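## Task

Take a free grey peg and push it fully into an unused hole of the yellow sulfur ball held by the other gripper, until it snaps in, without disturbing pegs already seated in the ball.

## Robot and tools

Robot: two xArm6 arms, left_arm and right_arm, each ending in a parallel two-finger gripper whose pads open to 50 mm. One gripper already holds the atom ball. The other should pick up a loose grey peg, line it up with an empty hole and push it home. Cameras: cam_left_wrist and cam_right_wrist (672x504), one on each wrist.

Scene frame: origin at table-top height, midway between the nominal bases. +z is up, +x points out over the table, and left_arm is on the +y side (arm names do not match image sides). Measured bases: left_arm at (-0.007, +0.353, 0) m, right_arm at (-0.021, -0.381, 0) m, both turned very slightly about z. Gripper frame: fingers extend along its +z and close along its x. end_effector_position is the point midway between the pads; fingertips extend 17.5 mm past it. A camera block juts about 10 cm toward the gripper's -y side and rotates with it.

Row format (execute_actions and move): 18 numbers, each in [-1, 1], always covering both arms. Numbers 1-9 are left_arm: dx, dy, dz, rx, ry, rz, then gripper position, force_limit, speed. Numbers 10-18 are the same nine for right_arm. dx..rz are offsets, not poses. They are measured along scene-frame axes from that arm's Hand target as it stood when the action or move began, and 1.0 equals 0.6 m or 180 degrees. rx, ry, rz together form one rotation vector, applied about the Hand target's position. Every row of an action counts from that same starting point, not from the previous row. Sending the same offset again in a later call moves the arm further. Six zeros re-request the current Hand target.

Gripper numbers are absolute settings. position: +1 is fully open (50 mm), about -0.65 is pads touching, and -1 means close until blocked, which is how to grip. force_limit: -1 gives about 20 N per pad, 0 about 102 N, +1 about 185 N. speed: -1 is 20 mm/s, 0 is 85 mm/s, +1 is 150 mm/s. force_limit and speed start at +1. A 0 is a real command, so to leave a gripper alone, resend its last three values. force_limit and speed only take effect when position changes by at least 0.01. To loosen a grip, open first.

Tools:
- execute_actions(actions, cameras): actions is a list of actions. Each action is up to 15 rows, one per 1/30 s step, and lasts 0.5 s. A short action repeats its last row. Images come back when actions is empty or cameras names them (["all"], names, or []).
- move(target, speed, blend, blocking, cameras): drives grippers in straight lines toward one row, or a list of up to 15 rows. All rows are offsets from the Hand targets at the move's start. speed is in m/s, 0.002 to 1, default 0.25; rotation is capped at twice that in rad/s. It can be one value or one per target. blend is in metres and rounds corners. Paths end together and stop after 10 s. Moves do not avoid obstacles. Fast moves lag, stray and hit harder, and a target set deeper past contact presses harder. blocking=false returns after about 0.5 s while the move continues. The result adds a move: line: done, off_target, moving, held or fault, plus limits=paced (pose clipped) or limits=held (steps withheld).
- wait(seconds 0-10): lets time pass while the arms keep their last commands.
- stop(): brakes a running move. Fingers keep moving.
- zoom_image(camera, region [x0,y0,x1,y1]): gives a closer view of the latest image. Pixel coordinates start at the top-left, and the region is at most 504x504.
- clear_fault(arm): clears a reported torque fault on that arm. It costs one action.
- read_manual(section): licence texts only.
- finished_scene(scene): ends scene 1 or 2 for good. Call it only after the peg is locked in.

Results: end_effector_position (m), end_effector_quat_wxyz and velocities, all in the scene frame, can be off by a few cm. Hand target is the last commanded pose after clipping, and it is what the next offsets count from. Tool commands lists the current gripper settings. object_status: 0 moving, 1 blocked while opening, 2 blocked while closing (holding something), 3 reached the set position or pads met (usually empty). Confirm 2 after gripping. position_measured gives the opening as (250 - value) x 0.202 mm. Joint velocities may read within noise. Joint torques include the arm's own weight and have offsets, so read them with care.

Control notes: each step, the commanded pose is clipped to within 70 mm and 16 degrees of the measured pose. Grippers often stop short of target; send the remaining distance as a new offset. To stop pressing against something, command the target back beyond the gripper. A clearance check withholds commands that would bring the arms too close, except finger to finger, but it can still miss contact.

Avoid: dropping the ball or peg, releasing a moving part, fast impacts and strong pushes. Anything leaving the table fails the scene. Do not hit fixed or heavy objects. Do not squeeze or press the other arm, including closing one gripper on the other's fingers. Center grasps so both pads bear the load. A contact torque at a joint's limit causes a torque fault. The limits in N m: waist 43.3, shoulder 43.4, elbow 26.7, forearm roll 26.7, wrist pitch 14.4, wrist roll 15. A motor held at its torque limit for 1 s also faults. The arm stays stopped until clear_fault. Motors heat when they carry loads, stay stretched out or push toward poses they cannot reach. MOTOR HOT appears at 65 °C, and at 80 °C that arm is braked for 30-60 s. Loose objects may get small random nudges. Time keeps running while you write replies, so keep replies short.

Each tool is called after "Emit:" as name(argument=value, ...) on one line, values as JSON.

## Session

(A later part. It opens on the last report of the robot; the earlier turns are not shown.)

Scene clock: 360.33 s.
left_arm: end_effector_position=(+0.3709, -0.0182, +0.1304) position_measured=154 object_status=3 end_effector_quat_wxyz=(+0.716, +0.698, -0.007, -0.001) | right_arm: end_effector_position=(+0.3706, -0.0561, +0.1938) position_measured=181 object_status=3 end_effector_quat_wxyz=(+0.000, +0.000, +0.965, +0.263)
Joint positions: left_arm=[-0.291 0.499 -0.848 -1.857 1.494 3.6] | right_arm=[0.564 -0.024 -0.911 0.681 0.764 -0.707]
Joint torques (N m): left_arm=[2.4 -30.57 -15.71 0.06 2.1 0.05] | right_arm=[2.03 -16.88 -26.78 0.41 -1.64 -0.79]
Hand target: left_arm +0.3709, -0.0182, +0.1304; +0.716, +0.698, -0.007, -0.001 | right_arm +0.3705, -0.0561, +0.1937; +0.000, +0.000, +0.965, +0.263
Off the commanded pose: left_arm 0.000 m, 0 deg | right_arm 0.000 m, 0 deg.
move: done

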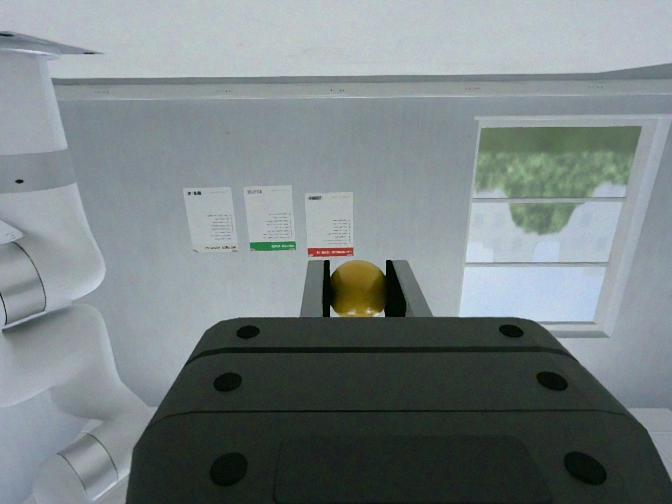

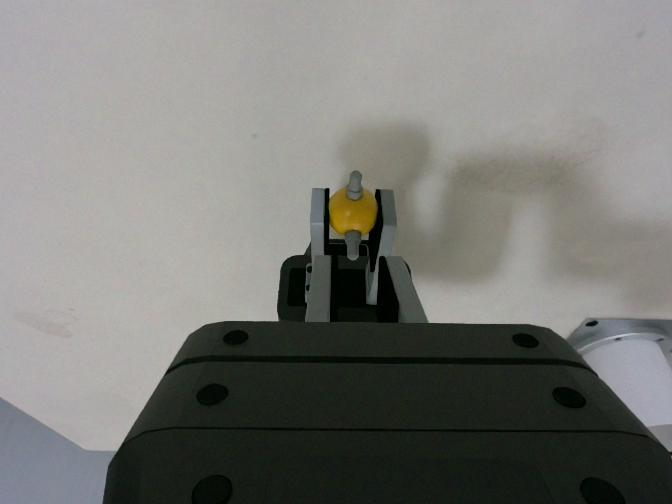

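Emit:
move(target=[[0,0,0,0,0,0,-0.192157,1,1, 0,-0.063,0.002,-0.047,0,0,-0.19,0.2,-0.9],[0,0,0,0,0,0,-0.192157,1,1, 0,-0.063,-0.078,-0.167,0,0,-0.19,0.2,-0.9],[0,0,0,0,0,0,-0.192157,1,1, 0,-0.0053,-0.078,-0.167,0,0,-0.19,0.2,-0.9],[0,0,0,0,0,0,-0.192157,1,1, 0,-0.0053,-0.078,-0.167,0,0,-1,0.6,-0.7]], speed=[0.15,0.15,0.05,0.05], blend=[0.015,0.015,0,0], cameras=["cam_right_wrist"])

Emit:
zoom_image(camera="cam_right_wrist", region=[344, 284, 376, 324])

Scene clock: 374.67 s.
left_arm: end_effector_position=(+0.3709, -0.0182, +0.1304) position_measured=154 object_status=3 end_effector_quat_wxyz=(+0.716, +0.698, -0.007, -0.001) | right_arm: end_effector_position=(+0.3705, -0.0593, +0.1469) position_measured=244 object_status=2 end_effector_quat_wxyz=(+0.000, +0.000, +1.000, +0.004)
Joint positions: left_arm=[-0.291 0.499 -0.848 -1.857 1.494 3.6] | right_arm=[0.709 0.184 -1.142 0.007 0.952 -0.106]
Joint torques (N m): left_arm=[-2.49 -30.62 -13.2 0.13 3.29 -0.12] | right_arm=[-1.86 -21.27 -26.91 -0.68 -2.17 0.72]
Hand target: left_arm +0.3709, -0.0182, +0.1304; +0.716, +0.698, -0.007, -0.001 | right_arm +0.3705, -0.0593, +0.1469; +0.000, +0.000, +1.000, +0.004
Off the commanded pose: left_arm 0.000 m, 0 deg | right_arm 0.000 m, 0 deg.
move: done
Images, in order (width x height): cam_right_wrist 672x504.

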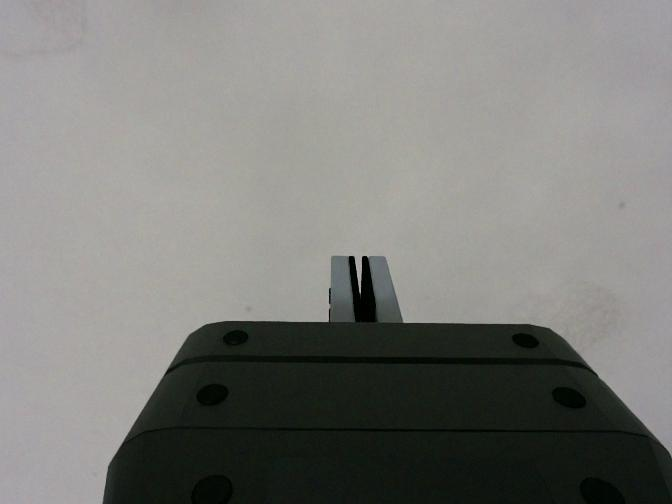

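Scaled by 12.600.

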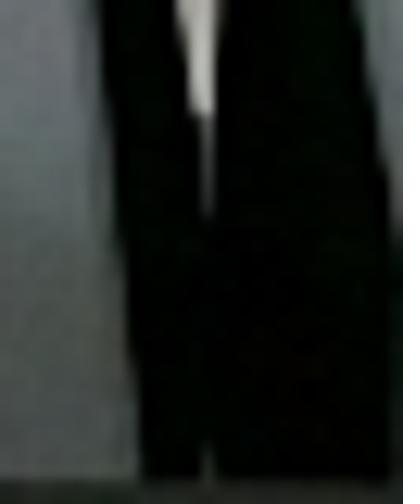

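Pull test.

Emit:
move(target=[0,0,0,0,0,0,-0.192157,1,1, 0,-0.0016,0,0,0,0,-1,0.6,-0.7], speed=0.01)

Emit:
move(target=[0,0,0,0,0,0,-0.192157,1,1, 0,-0.0016,0,0,0,0,-1,0.6,-0.7], speed=0.01, cameras=["cam_right_wrist"])

Emit:
zoom_image(camera="cam_right_wrist", region=[344, 284, 376, 324])

Scene clock: 377.40 s.
left_arm: end_effector_position=(+0.3708, -0.0182, +0.1305) position_measured=154 object_status=3 end_effector_quat_wxyz=(+0.716, +0.698, -0.007, -0.001) | right_arm: end_effector_position=(+0.3706, -0.0603, +0.1469) position_measured=244 object_status=2 end_effector_quat_wxyz=(+0.000, +0.000, +1.000, +0.004)
Joint positions: left_arm=[-0.291 0.499 -0.848 -1.857 1.494 3.6] | right_arm=[0.708 0.182 -1.139 0.007 0.951 -0.107]
Joint torques (N m): left_arm=[2.93 -30.79 -11.76 0.19 2.37 -0.09] | right_arm=[-5.63 -22.44 -24.47 -1.56 -1.66 -0.59]
Hand target: left_arm +0.3709, -0.0182, +0.1304; +0.716, +0.698, -0.007, -0.001 | right_arm +0.3705, -0.0603, +0.1469; +0.000, +0.000, +1.000, +0.004
Off the commanded pose: left_arm 0.000 m, 0 deg | right_arm 0.000 m, 0 deg.
move: done

Scene clock: 378.10 s.
left_arm: end_effector_position=(+0.3709, -0.0182, +0.1304) position_measured=154 object_status=3 end_effector_quat_wxyz=(+0.716, +0.698, -0.007, -0.001) | right_arm: end_effector_position=(+0.3706, -0.0612, +0.1469) position_measured=244 object_status=2 end_effector_quat_wxyz=(+0.000, +0.000, +1.000, +0.004)
Joint positions: left_arm=[-0.291 0.499 -0.848 -1.857 1.494 3.6] | right_arm=[0.706 0.181 -1.137 0.007 0.95 -0.109]
Joint torques (N m): left_arm=[0.07 -30.83 -14.68 0.19 2.65 -0.05] | right_arm=[-2.47 -22.49 -25.34 -0.3 -2.08 -0.68]
Hand target: left_arm +0.3709, -0.0182, +0.1304; +0.716, +0.698, -0.007, -0.001 | right_arm +0.3705, -0.0612, +0.1469; +0.000, +0.000, +1.000, +0.004
Off the commanded pose: left_arm 0.000 m, 0 deg | right_arm 0.000 m, 0 deg.
move: done
Images, in order (width x height): cam_right_wrist 672x504.

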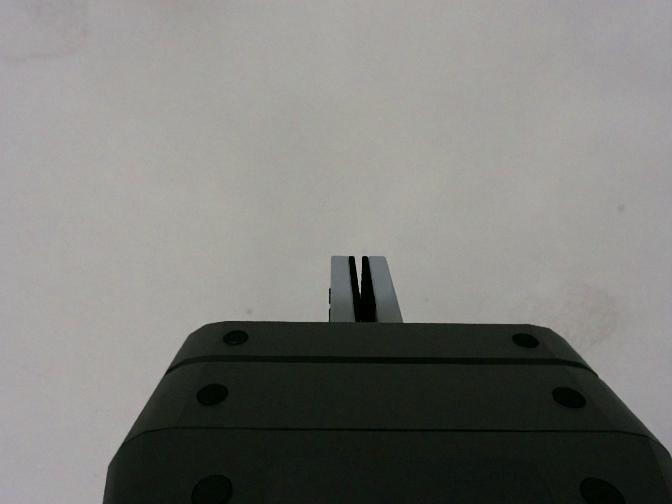

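Scaled by 12.600.

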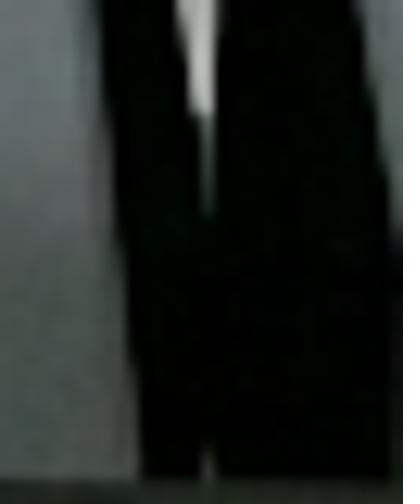

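Emit:
move(target=[0,-0.217,0.167,0,0,0,-0.192157,1,1, 0,-0.217,0.167,0,0,0,-1,0.6,-0.7], speed=0.06)

Emit:
move(target=[0,0,0,0,0,0,-0.192157,1,1, 0,0.0068,0,0,0,0,-1,0.6,-0.7], speed=0.01)

Scene clock: 397.27 s.
left_arm: end_effector_position=(+0.3709, -0.1484, +0.2307) position_measured=154 object_status=3 end_effector_quat_wxyz=(+0.716, +0.698, -0.007, -0.001) | right_arm: end_effector_position=(+0.3706, -0.1914, +0.2471) position_measured=244 object_status=2 end_effector_quat_wxyz=(+0.000, +0.000, +1.000, +0.004)
Joint positions: left_arm=[-0.603 0.357 -1.006 -2.09 1.239 3.382] | right_arm=[0.471 -0.148 -1.049 0.008 1.193 -0.342]
Joint torques (N m): left_arm=[-5.12 -32.02 -18.43 -0.37 1.32 -0.42] | right_arm=[-2.08 -18.92 -32.56 0.12 -2.17 -0.75]
Hand target: left_arm +0.3709, -0.1484, +0.2306; +0.716, +0.698, -0.007, -0.001 | right_arm +0.3705, -0.1914, +0.2471; +0.000, +0.000, +1.000, +0.004
Off the commanded pose: left_arm 0.000 m, 0 deg | right_arm 0.000 m, 0 deg.
move: done

Scene clock: 397.97 s.
left_arm: end_effector_position=(+0.3710, -0.1483, +0.2305) position_measured=154 object_status=3 end_effector_quat_wxyz=(+0.716, +0.698, -0.007, -0.001) | right_arm: end_effector_position=(+0.3705, -0.1876, +0.2471) position_measured=244 object_status=2 end_effector_quat_wxyz=(+0.000, +0.000, +1.000, +0.004)
Joint positions: left_arm=[-0.603 0.357 -1.006 -2.09 1.239 3.382] | right_arm=[0.479 -0.142 -1.055 0.007 1.193 -0.334]
Joint torques (N m): left_arm=[-17.92 -28.51 -25.1 0.32 2.94 -0.31] | right_arm=[18.71 -18.46 -39.69 5.93 -5.33 0.49]
Hand target: left_arm +0.3709, -0.1484, +0.2306; +0.716, +0.698, -0.007, -0.001 | right_arm +0.3705, -0.1873, +0.2471; +0.000, +0.000, +1.000, +0.004
Off the commanded pose: left_arm 0.000 m, 0 deg | right_arm 0.000 m, 0 deg.
move: done

Emit:
move(target=[0,0,0,0,0,0,-0.192157,1,1, 0,0.0013,0,0,0,0,-1,0.6,-0.7], speed=0.01)

Emit:
move(target=[0,0,0,0,0,0,-0.192157,1,1, 0,0.0012,0,0,0,0,-1,0.6,-0.7], speed=0.01)

Scene clock: 400.57 s.
left_arm: end_effector_position=(+0.3709, -0.1484, +0.2306) position_measured=154 object_status=3 end_effector_quat_wxyz=(+0.716, +0.698, -0.007, -0.001) | right_arm: end_effector_position=(+0.3707, -0.1869, +0.2471) position_measured=244 object_status=2 end_effector_quat_wxyz=(+0.000, +0.000, +1.000, +0.004)
Joint positions: left_arm=[-0.603 0.357 -1.006 -2.09 1.239 3.382] | right_arm=[0.48 -0.141 -1.057 0.008 1.193 -0.332]
Joint torques (N m): left_arm=[-25.86 -29.05 -29.14 0.73 4.31 -0.35] | right_arm=[26.85 -18.52 -43.95 9.18 -6.93 0.57]
Hand target: left_arm +0.3709, -0.1484, +0.2306; +0.716, +0.698, -0.007, -0.001 | right_arm +0.3705, -0.1866, +0.2471; +0.000, +0.000, +1.000, +0.004
Off the commanded pose: left_arm 0.000 m, 0 deg | right_arm 0.000 m, 0 deg.
move: done

Scene clock: 401.27 s.
left_arm: end_effector_position=(+0.3711, -0.1482, +0.2306) position_measured=154 object_status=3 end_effector_quat_wxyz=(+0.716, +0.698, -0.007, -0.001) | right_arm: end_effector_position=(+0.3708, -0.1864, +0.2471) position_measured=244 object_status=2 end_effector_quat_wxyz=(+0.000, +0.000, +1.000, +0.004)
Joint positions: left_arm=[-0.603 0.357 -1.006 -2.09 1.239 3.382] | right_arm=[0.481 -0.139 -1.058 0.007 1.193 -0.331]
Joint torques (N m): left_arm=[-28.17 -30.17 -31.68 0.38 4.97 -0.3] | right_arm=[30.96 -18.77 -44.92 10.15 -7.34 0.53]
Hand target: left_arm +0.3709, -0.1484, +0.2306; +0.716, +0.698, -0.007, -0.001 | right_arm +0.3705, -0.1858, +0.2471; +0.000, +0.000, +1.000, +0.004
Off the commanded pose: left_arm 0.000 m, 0 deg | right_arm 0.001 m, 0 deg.
move: done

Emit:
wait(seconds=0.1, cameras=["all"])

Emit:
zoom_image(camera="cam_right_wrist", region=[344, 284, 376, 324])

Emit:
zoom_image(camera="cam_left_wrist", region=[288, 225, 432, 330])

Scene clock: 406.20 s.
left_arm: end_effector_position=(+0.3711, -0.1482, +0.2306) position_measured=154 object_status=3 end_effector_quat_wxyz=(+0.716, +0.698, -0.007, -0.001) | right_arm: end_effector_position=(+0.3708, -0.1864, +0.2471) position_measured=244 object_status=2 end_effector_quat_wxyz=(+0.000, +0.000, +1.000, +0.004)
Joint positions: left_arm=[-0.603 0.357 -1.006 -2.09 1.239 3.382] | right_arm=[0.481 -0.139 -1.058 0.007 1.193 -0.331]
Joint torques (N m): left_arm=[-28.08 -32.58 -32 -0.29 5.08 -0.32] | right_arm=[30.72 -18.84 -44.89 10.17 -7.78 0.6]
Hand target: left_arm +0.3709, -0.1484, +0.2306; +0.716, +0.698, -0.007, -0.001 | right_arm +0.3705, -0.1858, +0.2471; +0.000, +0.000, +1.000, +0.004
Tool commands: left_gripper/position=-0.192157 left_gripper/force_limit=+1.0 left_gripper/speed=+1.0 right_gripper/position=-1.0 right_gripper/force_limit=+0.6 right_gripper/speed=-0.7
Off the commanded pose: left_arm 0.000 m, 0 deg | right_arm 0.001 m, 0 deg.
wait: 0.10 s; at rest from the start

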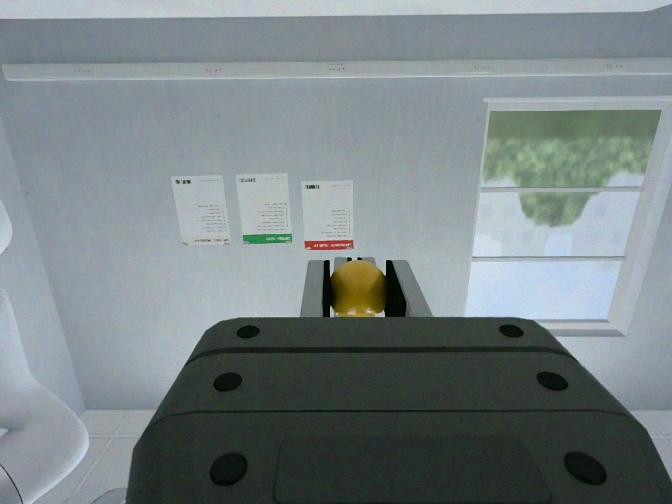

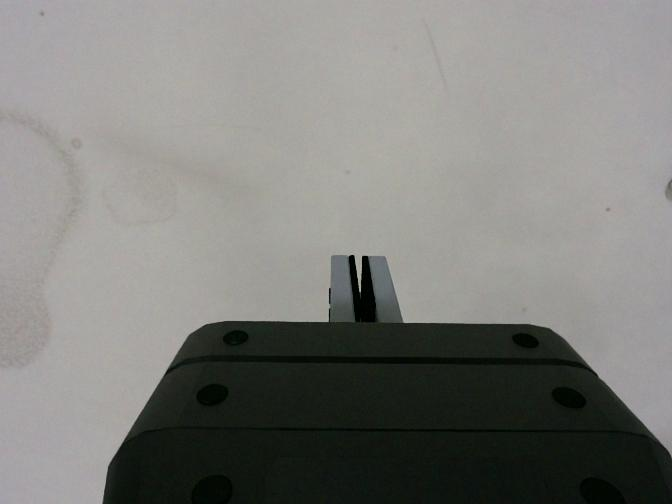

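Scaled by 12.600.

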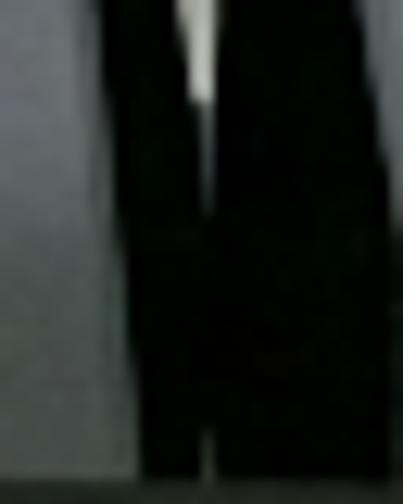

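Scaled by 3.500.

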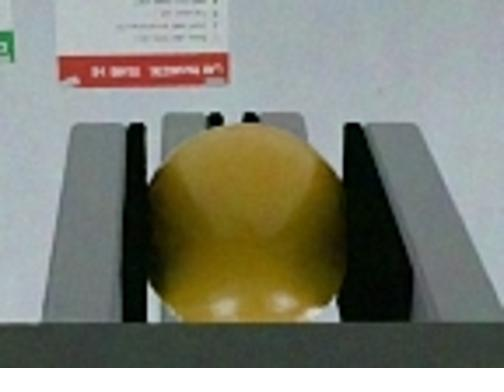

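Emit:
move(target=[0,0,0,0,0,0,-0.192157,1,1, -0.0003,0.0008,0,0,0,0,-1,0.6,-0.7], speed=0.01)

Emit:
move(target=[0,0,0,0,0,0,-0.192157,1,1, -0.0002,0.0008,0,0,0,0,-1,0.6,-0.7], speed=0.01)

Scene clock: 409.17 s.
left_arm: end_effector_position=(+0.3712, -0.1482, +0.2306) position_measured=154 object_status=3 end_effector_quat_wxyz=(+0.716, +0.698, -0.007, -0.001) | right_arm: end_effector_position=(+0.3708, -0.1862, +0.2471) position_measured=244 object_status=2 end_effector_quat_wxyz=(+0.000, +0.001, +1.000, +0.004)
Joint positions: left_arm=[-0.603 0.357 -1.006 -2.09 1.239 3.382] | right_arm=[0.482 -0.139 -1.058 0.007 1.193 -0.33]
Joint torques (N m): left_arm=[-28.92 -32.67 -32.47 -0.14 5.11 -0.24] | right_arm=[33.74 -18.76 -45.21 11.17 -7.71 0.54]
Hand target: left_arm +0.3709, -0.1484, +0.2306; +0.716, +0.698, -0.007, -0.001 | right_arm +0.3704, -0.1854, +0.2471; +0.000, +0.000, +1.000, +0.004
Off the commanded pose: left_arm 0.000 m, 0 deg | right_arm 0.001 m, 0 deg.
move: done

Scene clock: 409.87 s.
left_arm: end_effector_position=(+0.3712, -0.1481, +0.2306) position_measured=154 object_status=3 end_effector_quat_wxyz=(+0.716, +0.698, -0.006, -0.001) | right_arm: end_effector_position=(+0.3708, -0.1860, +0.2471) position_measured=244 object_status=2 end_effector_quat_wxyz=(+0.000, +0.001, +1.000, +0.004)
Joint positions: left_arm=[-0.602 0.357 -1.006 -2.09 1.239 3.382] | right_arm=[0.482 -0.139 -1.058 0.007 1.193 -0.329]
Joint torques (N m): left_arm=[-29.84 -32.67 -34.32 -0.09 5.08 -0.22] | right_arm=[36.31 -19.09 -45.49 12.07 -7.73 0.43]
Hand target: left_arm +0.3709, -0.1484, +0.2306; +0.716, +0.698, -0.007, -0.001 | right_arm +0.3702, -0.1849, +0.2471; +0.000, +0.000, +1.000, +0.004
Off the commanded pose: left_arm 0.000 m, 0 deg | right_arm 0.001 m, 0 deg.
move: done

Emit:
move(target=[[0,0,0,0,0,0,-0.192157,1,1, -0.0003,-0.0016,0,0,0,0,-1,0.6,-0.7],[0,0,0,0,0,0,-0.192157,1,1, -0.0003,-0.0026,-0.001,0.0111,0,0,-1,0.6,-0.7],[0,0,0,0,0,0,-0.192157,1,1, -0.0003,-0.0006,0.001,-0.0111,0,0,-1,0.6,-0.7],[0,0,0,0,0,0,-0.192157,1,1, -0.0003,-0.0016,0,0,0,0,-1,0.6,-0.7]], speed=0.02)

Emit:
move(target=[[0,0,0,0,0,0,-0.192157,1,1, 0.001,0,0,0,0,0.0111,-1,0.6,-0.7],[0,0,0,0,0,0,-0.192157,1,1, -0.001,0,0,0,0,-0.0111,-1,0.6,-0.7],[0,0,0,0,0,0,-0.192157,1,1, 0,0,0,0,0,0,-1,0.6,-0.7]], speed=0.02)

Scene clock: 425.27 s.
left_arm: end_effector_position=(+0.3710, -0.1483, +0.2306) position_measured=154 object_status=3 end_effector_quat_wxyz=(+0.716, +0.698, -0.007, -0.001) | right_arm: end_effector_position=(+0.3704, -0.1864, +0.2472) position_measured=244 object_status=2 end_effector_quat_wxyz=(+0.000, +0.000, +1.000, +0.004)
Joint positions: left_arm=[-0.603 0.357 -1.006 -2.09 1.239 3.382] | right_arm=[0.482 -0.141 -1.056 0.007 1.193 -0.33]
Joint torques (N m): left_arm=[-27.56 -32.43 -32.95 -1.52 3.59 -0.21] | right_arm=[29.68 -20.73 -41.45 11.78 -7.06 -0.86]
Hand target: left_arm +0.3709, -0.1484, +0.2306; +0.716, +0.698, -0.007, -0.001 | right_arm +0.3701, -0.1858, +0.2471; +0.000, +0.000, +1.000, +0.004
Off the commanded pose: left_arm 0.000 m, 0 deg | right_arm 0.001 m, 0 deg.
move: done

Scene clock: 429.23 s.
left_arm: end_effector_position=(+0.3710, -0.1483, +0.2306) position_measured=154 object_status=3 end_effector_quat_wxyz=(+0.716, +0.698, -0.007, -0.001) | right_arm: end_effector_position=(+0.3703, -0.1864, +0.2471) position_measured=244 object_status=2 end_effector_quat_wxyz=(+0.000, +0.000, +1.000, +0.004)
Joint positions: left_arm=[-0.603 0.357 -1.006 -2.09 1.239 3.382] | right_arm=[0.482 -0.141 -1.056 0.007 1.193 -0.33]
Joint torques (N m): left_arm=[-26.98 -32.32 -34.08 -0.71 3.66 -0.13] | right_arm=[29.57 -18.72 -43.79 11.35 -6.61 -0.97]
Hand target: left_arm +0.3709, -0.1484, +0.2306; +0.716, +0.698, -0.007, -0.001 | right_arm +0.3701, -0.1858, +0.2471; +0.000, +0.000, +1.000, +0.004
Off the commanded pose: left_arm 0.000 m, 0 deg | right_arm 0.001 m, 0 deg.
move: done

Emit:
move(target=[0,0,0,0,0,0,-0.192157,1,1, 0.0004,-0.0057,0,0,0,0,-1,0.6,-0.7], speed=0.01)

Emit:
move(target=[0,0,0,0,0,0,-0.192157,1,1, 0,-0.0016,0,0,0,0,-1,0.6,-0.7], speed=0.01, cameras=["cam_right_wrist"])

Emit:
zoom_image(camera="cam_right_wrist", region=[344, 284, 376, 324])

Scene clock: 431.97 s.
left_arm: end_effector_position=(+0.3707, -0.1486, +0.2308) position_measured=154 object_status=3 end_effector_quat_wxyz=(+0.716, +0.698, -0.007, -0.001) | right_arm: end_effector_position=(+0.3703, -0.1890, +0.2472) position_measured=244 object_status=2 end_effector_quat_wxyz=(+0.001, -0.001, +1.000, +0.004)
Joint positions: left_arm=[-0.604 0.357 -1.006 -2.09 1.239 3.382] | right_arm=[0.476 -0.145 -1.052 0.008 1.192 -0.338]
Joint torques (N m): left_arm=[-7.22 -32.24 -17.09 0.44 2.77 -0.07] | right_arm=[-0.15 -19.56 -33.77 0.36 -3.7 -0.56]
Hand target: left_arm +0.3709, -0.1484, +0.2306; +0.716, +0.698, -0.007, -0.001 | right_arm +0.3703, -0.1893, +0.2471; +0.000, +0.000, +1.000, +0.004
Off the commanded pose: left_arm 0.000 m, 0 deg | right_arm 0.000 m, 0 deg.
move: done

Scene clock: 432.67 s.
left_arm: end_effector_position=(+0.3708, -0.1484, +0.2306) position_measured=154 object_status=3 end_effector_quat_wxyz=(+0.716, +0.698, -0.007, -0.001) | right_arm: end_effector_position=(+0.3703, -0.1902, +0.2472) position_measured=244 object_status=2 end_effector_quat_wxyz=(+0.000, +0.000, +1.000, +0.004)
Joint positions: left_arm=[-0.603 0.357 -1.006 -2.09 1.239 3.382] | right_arm=[0.474 -0.147 -1.05 0.008 1.193 -0.34]
Joint torques (N m): left_arm=[1.05 -32.04 -14.51 1.24 0.94 -0.16] | right_arm=[-4.91 -19.19 -30.61 -1.63 -1.92 -0.58]
Hand target: left_arm +0.3709, -0.1484, +0.2306; +0.716, +0.698, -0.007, -0.001 | right_arm +0.3703, -0.1902, +0.2471; +0.000, +0.000, +1.000, +0.004
Off the commanded pose: left_arm 0.000 m, 0 deg | right_arm 0.000 m, 0 deg.
move: done
Images, in order (width x height): cam_right_wrist 672x504.

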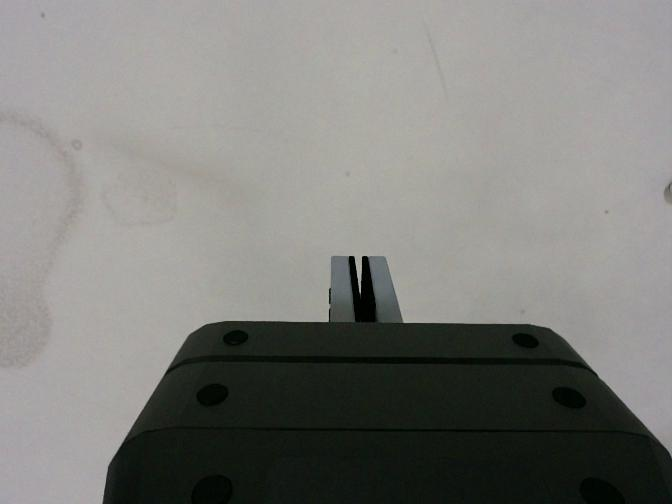

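Scaled by 12.600.

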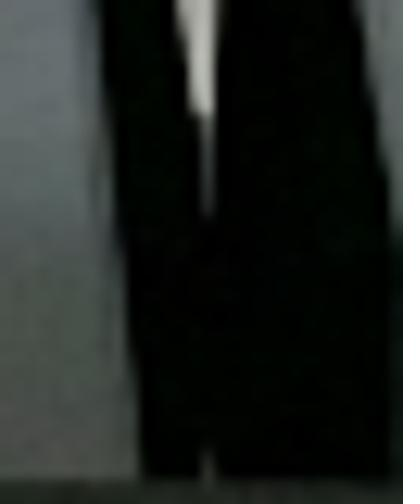

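Emit:
move(target=[[0,0,0,0,0,0,-0.192157,1,1, 0,0.0015,0,0,0,0,-1,0.6,-0.7],[0,0,0,0,0,0,-0.192157,1,1, 0,0.0015,0,0,0,0,-0.19,0.2,-0.9],[0,0,0,0,0,0,-0.192157,1,1, 0,-0.06,0,0,0,0,-0.19,0.2,-0.9],[0,0,0,0,0,0,-0.192157,1,1, 0,-0.058,0.1,-0.072,0,0,-0.19,0.2,-0.9],[0,0,0,0,0,0,-0.192157,1,1, 0,0.08,0.1,-0.072,0,0,-0.19,0.2,-0.9]], speed=[0.05,0.05,0.05,0.15,0.15], blend=[0,0,0.01,0.01,0], cameras=["cam_right_wrist"])

Emit:
zoom_image(camera="cam_right_wrist", region=[316, 160, 396, 240])

Scene clock: 443.23 s.
left_arm: end_effector_position=(+0.3709, -0.1484, +0.2306) position_measured=154 object_status=3 end_effector_quat_wxyz=(+0.716, +0.698, -0.007, -0.001) | right_arm: end_effector_position=(+0.3703, -0.1422, +0.3072) position_measured=181 object_status=3 end_effector_quat_wxyz=(+0.000, +0.000, +0.994, -0.109)
Joint positions: left_arm=[-0.603 0.357 -1.006 -2.09 1.239 3.382] | right_arm=[0.668 0.036 -1.436 -0.174 1.532 -0.125]
Joint torques (N m): left_arm=[2.47 -37.54 -22.24 -1.04 2.9 0] | right_arm=[2.1 -18.12 -27.41 -0.13 -0.69 0.66]
Hand target: left_arm +0.3709, -0.1484, +0.2306; +0.716, +0.698, -0.007, -0.001 | right_arm +0.3703, -0.1422, +0.3071; +0.000, +0.000, +0.994, -0.109
Off the commanded pose: left_arm 0.000 m, 0 deg | right_arm 0.000 m, 0 deg.
move: done
Images, in order (width x height): cam_right_wrist 672x504.

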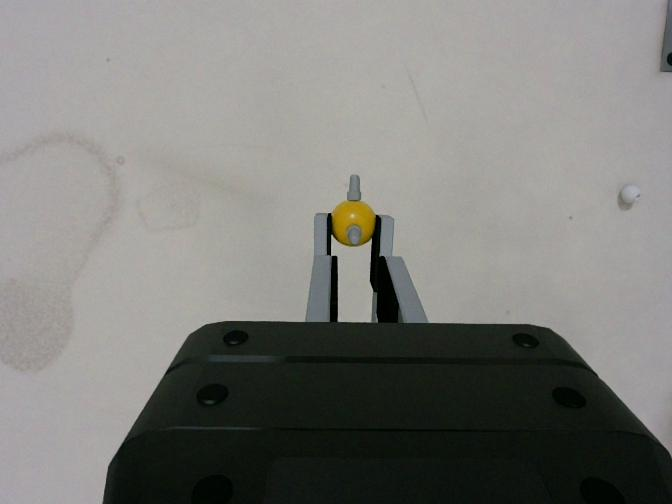

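Scaled by 6.300.

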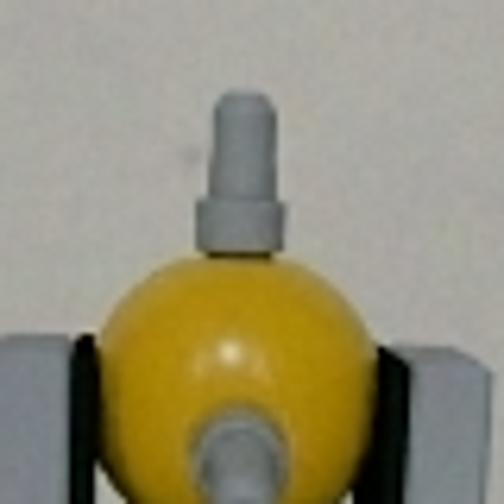

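Emit:
move(target=[[0,0,0,0,0,0,-0.192157,1,1, 0,-0.138,0,0.02,0,0,-0.19,0.2,-0.9],[0,0,0,0,0,0,-0.192157,1,1, -0.0018,-0.138,-0.1,0.072,0,0,-0.19,0.2,-0.9],[0,0,0,0,0,0,-0.192157,1,1, -0.0018,-0.0785,-0.1,0.072,0,0,-0.19,0.2,-0.9]], speed=[0.15,0.15,0.04], blend=[0.01,0.01,0], cameras=["cam_right_wrist"])

Emit:
zoom_image(camera="cam_right_wrist", region=[320, 250, 400, 325])

Scene clock: 469.00 s.
left_arm: end_effector_position=(+0.3709, -0.1484, +0.2306) position_measured=154 object_status=3 end_effector_quat_wxyz=(+0.716, +0.698, -0.007, -0.001) | right_arm: end_effector_position=(+0.3692, -0.1893, +0.2472) position_measured=181 object_status=3 end_effector_quat_wxyz=(+0.000, +0.000, +1.000, +0.004)
Joint positions: left_arm=[-0.603 0.357 -1.006 -2.09 1.239 3.382] | right_arm=[0.477 -0.149 -1.048 0.008 1.193 -0.337]
Joint torques (N m): left_arm=[2.4 -37.47 -22.01 -1.11 2.95 -0.01] | right_arm=[1.96 -14.78 -27.85 -0.52 -1.05 0.66]
Hand target: left_arm +0.3709, -0.1484, +0.2306; +0.716, +0.698, -0.007, -0.001 | right_arm +0.3692, -0.1893, +0.2471; +0.000, +0.000, +1.000, +0.004
Off the commanded pose: left_arm 0.000 m, 0 deg | right_arm 0.000 m, 0 deg.
move: done
Images, in order (width x height): cam_right_wrist 672x504.

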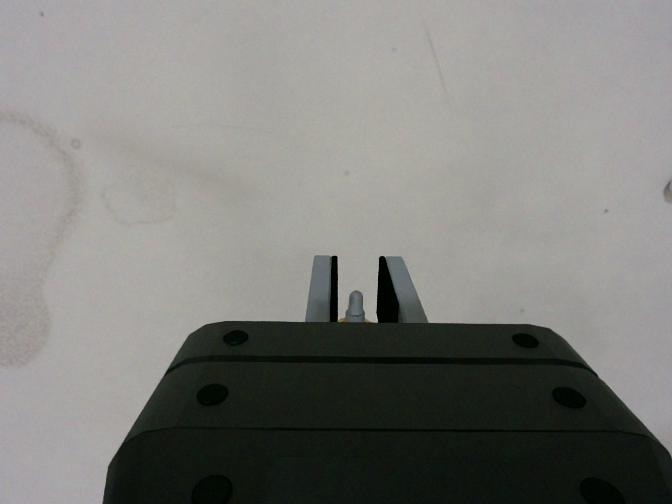

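Scaled by 6.300.

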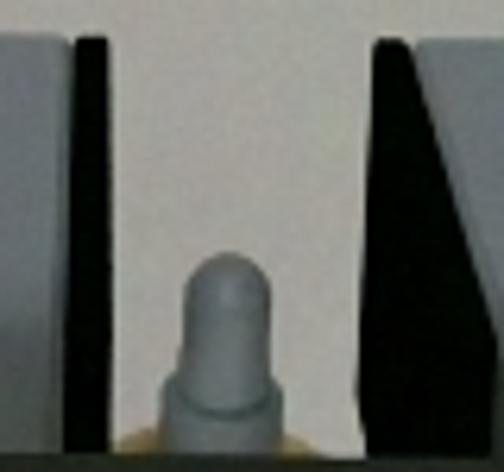

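Emit:
move(target=[[0,0,0,0,0,0,-0.192157,1,1, 0.001,-0.0029,0,0,0,-0.0056,-0.19,0.2,-0.9],[0,0,0,0,0,0,-0.192157,1,1, 0.001,-0.0029,0,0,0,-0.0056,-1,1,-0.7]], speed=0.02, cameras=["cam_right_wrist"])

Emit:
zoom_image(camera="cam_right_wrist", region=[344, 284, 376, 324])

Emit:
move(target=[0,0,0,0,0,0,-0.192157,1,1, 0,0.0075,0,0,0,0,-1,1,-0.7], speed=0.01)

Scene clock: 476.70 s.
left_arm: end_effector_position=(+0.3709, -0.1484, +0.2306) position_measured=154 object_status=3 end_effector_quat_wxyz=(+0.716, +0.698, -0.007, -0.001) | right_arm: end_effector_position=(+0.3698, -0.1911, +0.2471) position_measured=253 object_status=3 end_effector_quat_wxyz=(+0.000, +0.008, +1.000, +0.004)
Joint positions: left_arm=[-0.603 0.357 -1.006 -2.09 1.239 3.382] | right_arm=[0.472 -0.15 -1.047 0.008 1.193 -0.323]
Joint torques (N m): left_arm=[-1.46 -37.54 -20.79 -0.78 2.92 0] | right_arm=[-1.68 -16.71 -28.11 -0.55 -1.96 0.68]
Hand target: left_arm +0.3709, -0.1484, +0.2306; +0.716, +0.698, -0.007, -0.001 | right_arm +0.3698, -0.1911, +0.2471; +0.000, +0.008, +1.000, +0.004
Off the commanded pose: left_arm 0.000 m, 0 deg | right_arm 0.000 m, 0 deg.
move: done
Images, in order (width x height): cam_right_wrist 672x504.

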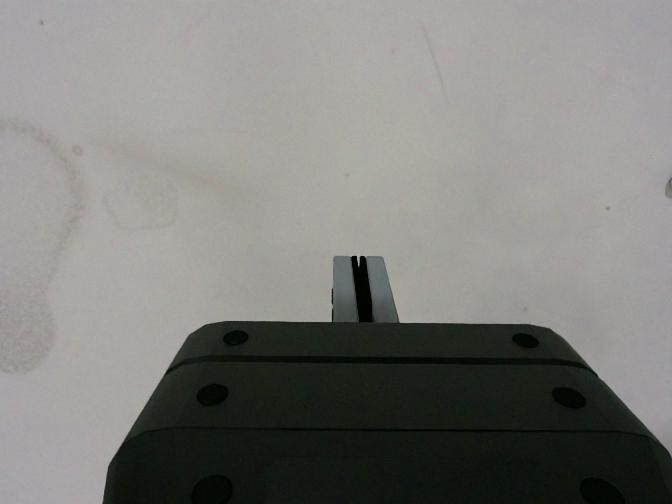

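Scaled by 12.600.

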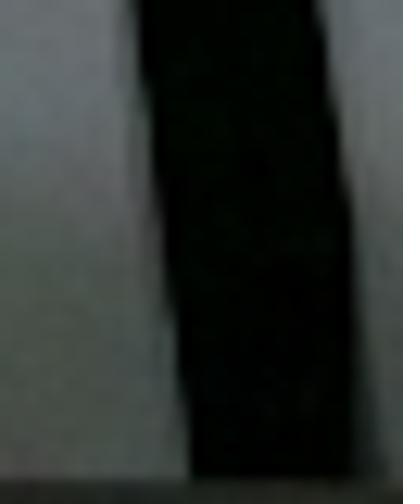

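Scene clock: 477.40 s.
left_arm: end_effector_position=(+0.3711, -0.1482, +0.2305) position_measured=154 object_status=3 end_effector_quat_wxyz=(+0.716, +0.699, -0.007, -0.001) | right_arm: end_effector_position=(+0.3700, -0.1874, +0.2471) position_measured=253 object_status=3 end_effector_quat_wxyz=(+0.000, +0.009, +1.000, +0.004)
Joint positions: left_arm=[-0.603 0.357 -1.006 -2.09 1.239 3.382] | right_arm=[0.48 -0.143 -1.054 0.007 1.193 -0.314]
Joint torques (N m): left_arm=[-28.1 -37.54 -39.16 -1.39 6.05 0.05] | right_arm=[32.53 -16.16 -39.19 11.3 -6.73 0.54]
Hand target: left_arm +0.3709, -0.1484, +0.2306; +0.716, +0.698, -0.007, -0.001 | right_arm +0.3698, -0.1866, +0.2471; +0.000, +0.008, +1.000, +0.004
Off the commanded pose: left_arm 0.000 m, 0 deg | right_arm 0.001 m, 0 deg.
move: done

Emit:
move(target=[0,0,0,0,0,0,-0.192157,1,1, 0,0.0012,0,0,0,0,-1,1,-0.7], speed=0.01)

Emit:
move(target=[0,0,0,0,0,0,-0.192157,1,1, 0,0.0009,0,0,0,0,-1,1,-0.7], speed=0.01, cameras=["all"])

Emit:
zoom_image(camera="cam_right_wrist", region=[344, 284, 376, 324])

Scene clock: 481.00 s.
left_arm: end_effector_position=(+0.3713, -0.1481, +0.2306) position_measured=154 object_status=3 end_effector_quat_wxyz=(+0.716, +0.698, -0.006, -0.001) | right_arm: end_effector_position=(+0.3704, -0.1870, +0.2471) position_measured=253 object_status=3 end_effector_quat_wxyz=(+0.001, +0.010, +1.000, +0.004)
Joint positions: left_arm=[-0.602 0.357 -1.006 -2.09 1.239 3.382] | right_arm=[0.481 -0.142 -1.055 0.007 1.193 -0.312]
Joint torques (N m): left_arm=[-30.85 -38.29 -39.52 -2.04 7.27 -0.03] | right_arm=[36.71 -15.92 -40.73 12.29 -7.2 0.59]
Hand target: left_arm +0.3709, -0.1484, +0.2306; +0.716, +0.698, -0.007, -0.001 | right_arm +0.3698, -0.1858, +0.2471; +0.000, +0.008, +1.000, +0.004
Off the commanded pose: left_arm 0.001 m, 0 deg | right_arm 0.001 m, 0 deg.
move: done

Scene clock: 481.70 s.
left_arm: end_effector_position=(+0.3714, -0.1480, +0.2306) position_measured=154 object_status=3 end_effector_quat_wxyz=(+0.716, +0.698, -0.006, -0.001) | right_arm: end_effector_position=(+0.3705, -0.1867, +0.2471) position_measured=253 object_status=3 end_effector_quat_wxyz=(+0.001, +0.010, +1.000, +0.004)
Joint positions: left_arm=[-0.602 0.357 -1.006 -2.09 1.239 3.382] | right_arm=[0.481 -0.141 -1.056 0.007 1.193 -0.311]
Joint torques (N m): left_arm=[-32.41 -38.11 -41.49 -1.67 7.27 -0.04] | right_arm=[39.28 -15.95 -41.28 13.27 -7.23 0.57]
Hand target: left_arm +0.3709, -0.1484, +0.2306; +0.716, +0.698, -0.007, -0.001 | right_arm +0.3698, -0.1853, +0.2471; +0.000, +0.008, +1.000, +0.004
Off the commanded pose: left_arm 0.001 m, 0 deg | right_arm 0.002 m, 0 deg.
move: done

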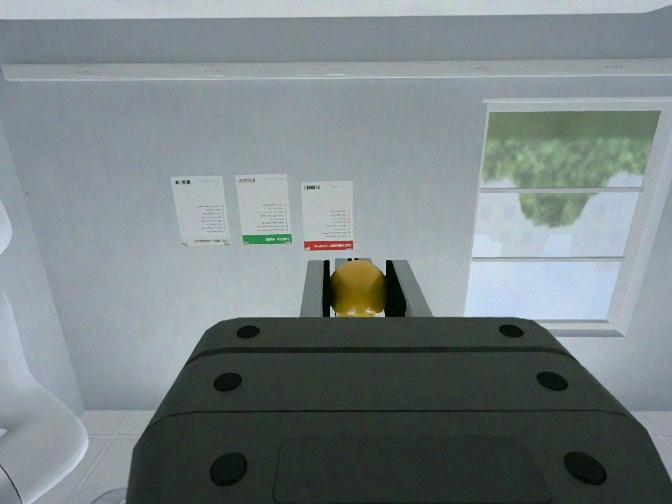

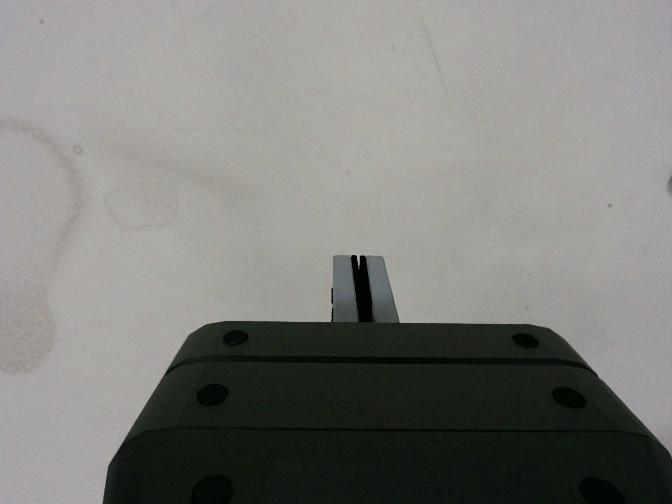

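Scaled by 12.600.

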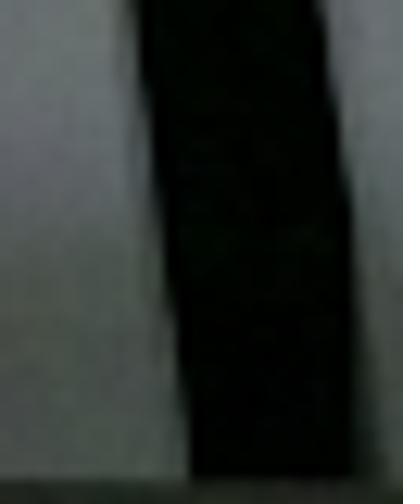

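Emit:
move(target=[0,0,0,0,0,0,-0.192157,1,1, 0,-0.006,0,0,0,0,-1,1,-0.7], speed=0.01)

Scene clock: 493.97 s.
left_arm: end_effector_position=(+0.3708, -0.1485, +0.2307) position_measured=154 object_status=3 end_effector_quat_wxyz=(+0.716, +0.698, -0.007, -0.001) | right_arm: end_effector_position=(+0.3699, -0.1888, +0.2472) position_measured=253 object_status=3 end_effector_quat_wxyz=(+0.000, +0.008, +1.000, +0.004)
Joint positions: left_arm=[-0.603 0.357 -1.006 -2.09 1.239 3.382] | right_arm=[0.477 -0.146 -1.051 0.008 1.192 -0.319]
Joint torques (N m): left_arm=[-20.96 -38.34 -30.51 -1.32 5.31 -0.05] | right_arm=[16.16 -17.55 -34 6.8 -5.12 -0.74]
Hand target: left_arm +0.3709, -0.1484, +0.2306; +0.716, +0.698, -0.007, -0.001 | right_arm +0.3698, -0.1889, +0.2471; +0.000, +0.008, +1.000, +0.004
Off the commanded pose: left_arm 0.000 m, 0 deg | right_arm 0.000 m, 0 deg.
move: done

Emit:
move(target=[[0,0,0,0,0,0,-0.192157,1,1, 0,-0.0015,0,0,0,0,-1,1,-0.7],[0,0,0,0,0,0,-0.192157,1,1, 0,-0.0015,0,0,0,0,-0.19,0.2,-0.9]], speed=0.01)

Emit:
move(target=[[0,0,0,0,0,0,-0.192157,1,1, 0,-0.06,0,0,0,0,-0.19,0.2,-0.9],[0,0,0,0,0,0,-0.192157,1,1, 0,-0.058,0.1,-0.072,0,0.0056,-0.19,0.2,-0.9],[0,0,0,0,0,0,-0.192157,1,1, 0,0.08,0.1,-0.072,0,0.0056,-0.19,0.2,-0.9]], speed=[0.05,0.15,0.15], blend=[0.01,0.01,0], cameras=["cam_right_wrist"])

Emit:
zoom_image(camera="cam_right_wrist", region=[316, 160, 396, 240])

Scene clock: 498.70 s.
left_arm: end_effector_position=(+0.3709, -0.1484, +0.2307) position_measured=154 object_status=3 end_effector_quat_wxyz=(+0.716, +0.698, -0.007, -0.001) | right_arm: end_effector_position=(+0.3698, -0.1898, +0.2472) position_measured=181 object_status=3 end_effector_quat_wxyz=(+0.000, +0.008, +1.000, +0.004)
Joint positions: left_arm=[-0.603 0.357 -1.006 -2.09 1.239 3.382] | right_arm=[0.475 -0.148 -1.049 0.008 1.193 -0.321]
Joint torques (N m): left_arm=[2.36 -35.09 -20.61 -0.15 1.92 -0.07] | right_arm=[-1.65 -15.53 -26.01 -0.58 -1.02 -0.62]
Hand target: left_arm +0.3709, -0.1484, +0.2306; +0.716, +0.698, -0.007, -0.001 | right_arm +0.3698, -0.1898, +0.2471; +0.000, +0.008, +1.000, +0.004
Off the commanded pose: left_arm 0.000 m, 0 deg | right_arm 0.000 m, 0 deg.
move: done

Scene clock: 501.20 s.
left_arm: end_effector_position=(+0.3709, -0.1484, +0.2306) position_measured=154 object_status=3 end_effector_quat_wxyz=(+0.716, +0.698, -0.007, -0.001) | right_arm: end_effector_position=(+0.3698, -0.1418, +0.3072) position_measured=181 object_status=3 end_effector_quat_wxyz=(+0.001, +0.000, +0.994, -0.109)
Joint positions: left_arm=[-0.603 0.357 -1.006 -2.09 1.239 3.382] | right_arm=[0.669 0.034 -1.433 -0.175 1.53 -0.123]
Joint torques (N m): left_arm=[2.32 -33.05 -20.64 0.1 1.9 -0.03] | right_arm=[2 -18.02 -27.14 -0.16 -0.71 0.7]
Hand target: left_arm +0.3709, -0.1484, +0.2306; +0.716, +0.698, -0.007, -0.001 | right_arm +0.3698, -0.1418, +0.3071; +0.001, +0.000, +0.994, -0.109
Off the commanded pose: left_arm 0.000 m, 0 deg | right_arm 0.000 m, 0 deg.
move: done
Images, in order (width x height): cam_right_wrist 672x504.

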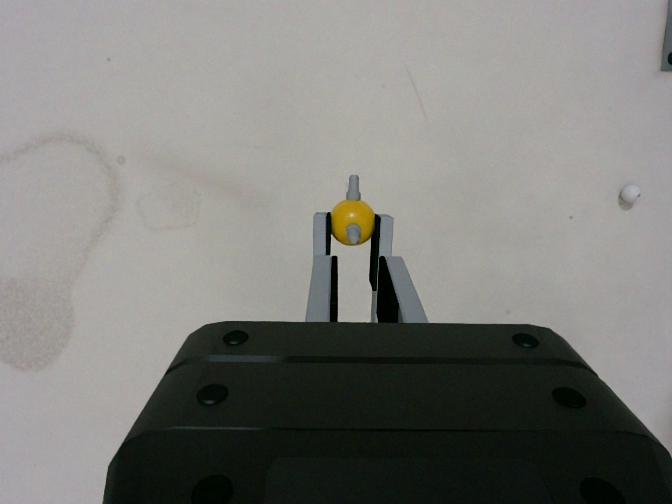

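Scaled by 6.300.

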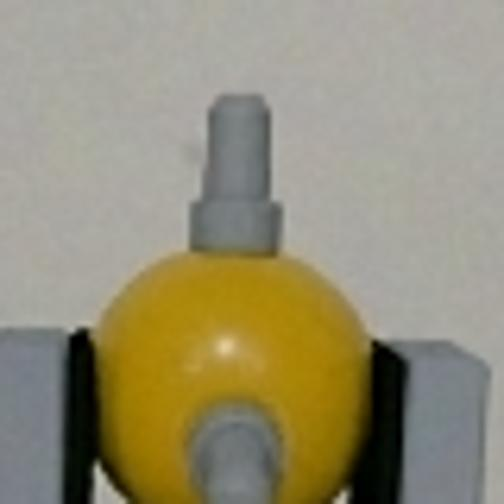

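Emit:
zoom_image(camera="cam_right_wrist", region=[338, 184, 368, 214])

Scaled by 16.800.

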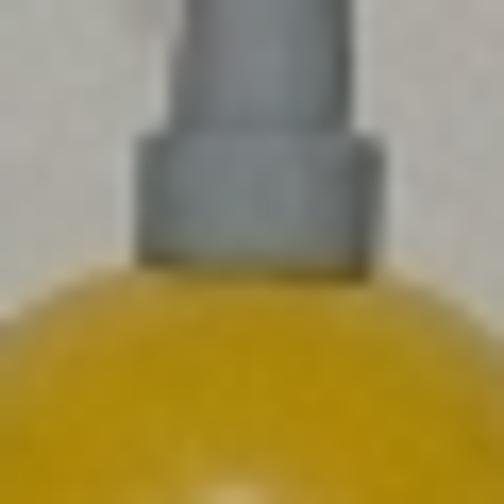

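Emit:
move(target=[[0,0,0,0,0,0,-0.192157,1,1, 0,-0.138,0,0.02,0,0,-0.19,0.2,-0.9],[0,0,0,0,0,0,-0.192157,1,1, 0,-0.138,-0.1,0.072,0,-0.0056,-0.19,0.2,-0.9],[0,0,0,0,0,0,-0.192157,1,1, 0,-0.081,-0.1,0.072,0,-0.0056,-0.19,0.2,-0.9]], speed=[0.15,0.15,0.05], blend=[0.01,0.01,0], cameras=["cam_right_wrist"])

Emit:
zoom_image(camera="cam_right_wrist", region=[320, 250, 400, 325])

Scene clock: 512.77 s.
left_arm: end_effector_position=(+0.3709, -0.1484, +0.2306) position_measured=154 object_status=3 end_effector_quat_wxyz=(+0.716, +0.698, -0.007, -0.001) | right_arm: end_effector_position=(+0.3698, -0.1904, +0.2472) position_measured=181 object_status=3 end_effector_quat_wxyz=(+0.000, +0.008, +1.000, +0.004)
Joint positions: left_arm=[-0.603 0.357 -1.006 -2.09 1.239 3.382] | right_arm=[0.474 -0.149 -1.048 0.008 1.192 -0.322]
Joint torques (N m): left_arm=[2.39 -32.96 -20.68 0.02 1.86 0.01] | right_arm=[2.05 -15.11 -27.66 -0.62 -1.14 0.58]
Hand target: left_arm +0.3709, -0.1484, +0.2306; +0.716, +0.698, -0.007, -0.001 | right_arm +0.3698, -0.1904, +0.2471; +0.000, +0.008, +1.000, +0.004
Off the commanded pose: left_arm 0.000 m, 0 deg | right_arm 0.000 m, 0 deg.
move: done
Images, in order (width x height): cam_right_wrist 672x504.

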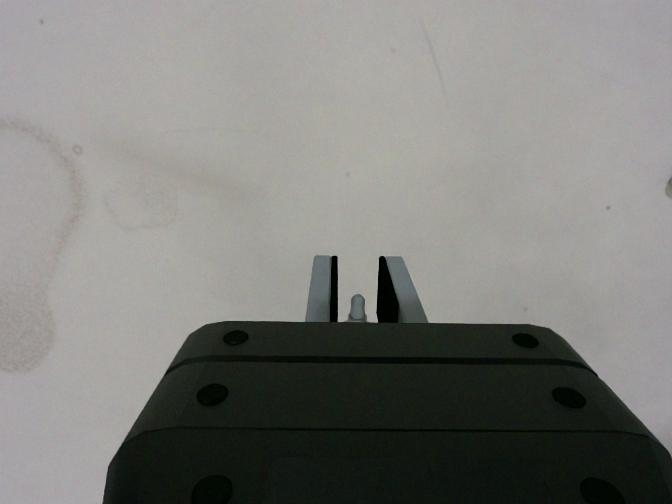

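Scaled by 6.300.

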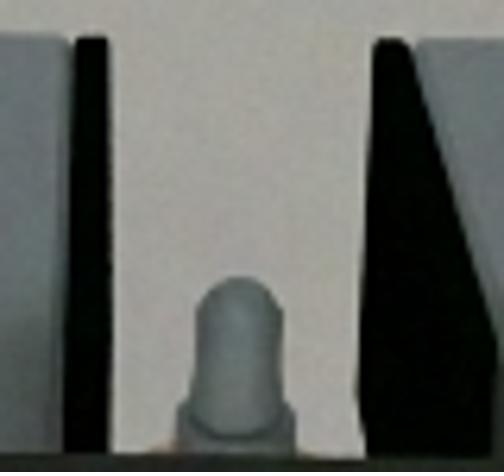

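Emit:
move(target=[[0,0,0,0,0,0,-0.192157,1,1, 0,0,0,0,0,0,-1,0.2,-0.7],[0,0,0,0,0,0,-0.192157,1,1, 0,-0.0007,0,0,0,0,-1,0.2,-0.7]], speed=0.01)

Emit:
move(target=[0,0,0,0,0,0,-0.192157,1,1, 0,-0.0006,0,0,0,0,-1,0.2,-0.7], speed=0.01)

Emit:
move(target=[0,0,0,0,0,0,-0.192157,1,1, 0,-0.0006,0,0,0,0,-1,0.2,-0.7], speed=0.01)

Scene clock: 516.10 s.
left_arm: end_effector_position=(+0.3708, -0.1484, +0.2306) position_measured=154 object_status=3 end_effector_quat_wxyz=(+0.716, +0.698, -0.007, -0.001) | right_arm: end_effector_position=(+0.3698, -0.1908, +0.2472) position_measured=246 object_status=2 end_effector_quat_wxyz=(+0.000, +0.008, +1.000, +0.004)
Joint positions: left_arm=[-0.603 0.357 -1.006 -2.09 1.239 3.382] | right_arm=[0.473 -0.149 -1.048 0.008 1.192 -0.323]
Joint torques (N m): left_arm=[0.18 -34.35 -19.5 -0.06 3.28 -0.03] | right_arm=[-6.05 -16.8 -25.61 -1.68 -1.65 -0.56]
Hand target: left_arm +0.3709, -0.1484, +0.2306; +0.716, +0.698, -0.007, -0.001 | right_arm +0.3698, -0.1908, +0.2471; +0.000, +0.008, +1.000, +0.004
Off the commanded pose: left_arm 0.000 m, 0 deg | right_arm 0.000 m, 0 deg.
move: done

Scene clock: 516.80 s.
left_arm: end_effector_position=(+0.3708, -0.1484, +0.2306) position_measured=154 object_status=3 end_effector_quat_wxyz=(+0.716, +0.698, -0.007, -0.001) | right_arm: end_effector_position=(+0.3698, -0.1912, +0.2471) position_measured=246 object_status=2 end_effector_quat_wxyz=(+0.000, +0.008, +1.000, +0.004)
Joint positions: left_arm=[-0.603 0.357 -1.006 -2.09 1.239 3.382] | right_arm=[0.472 -0.15 -1.047 0.008 1.192 -0.324]
Joint torques (N m): left_arm=[3.16 -35.12 -18.72 0.04 2.78 -0.03] | right_arm=[-5.19 -16.79 -25.64 -1.77 -1.11 -0.61]
Hand target: left_arm +0.3709, -0.1484, +0.2306; +0.716, +0.698, -0.007, -0.001 | right_arm +0.3698, -0.1912, +0.2471; +0.000, +0.008, +1.000, +0.004
Off the commanded pose: left_arm 0.000 m, 0 deg | right_arm 0.000 m, 0 deg.
move: done

Scene clock: 517.50 s.
left_arm: end_effector_position=(+0.3709, -0.1484, +0.2306) position_measured=154 object_status=3 end_effector_quat_wxyz=(+0.716, +0.698, -0.007, -0.001) | right_arm: end_effector_position=(+0.3698, -0.1916, +0.2471) position_measured=246 object_status=2 end_effector_quat_wxyz=(+0.000, +0.008, +1.000, +0.004)
Joint positions: left_arm=[-0.603 0.357 -1.006 -2.09 1.239 3.382] | right_arm=[0.471 -0.15 -1.046 0.008 1.192 -0.324]
Joint torques (N m): left_arm=[2.04 -36.04 -19.73 -0.01 2.43 0.02] | right_arm=[-3.82 -16.67 -25.77 -1.4 -1.07 -0.73]
Hand target: left_arm +0.3709, -0.1484, +0.2306; +0.716, +0.698, -0.007, -0.001 | right_arm +0.3698, -0.1915, +0.2471; +0.000, +0.008, +1.000, +0.004
Off the commanded pose: left_arm 0.000 m, 0 deg | right_arm 0.000 m, 0 deg.
move: done


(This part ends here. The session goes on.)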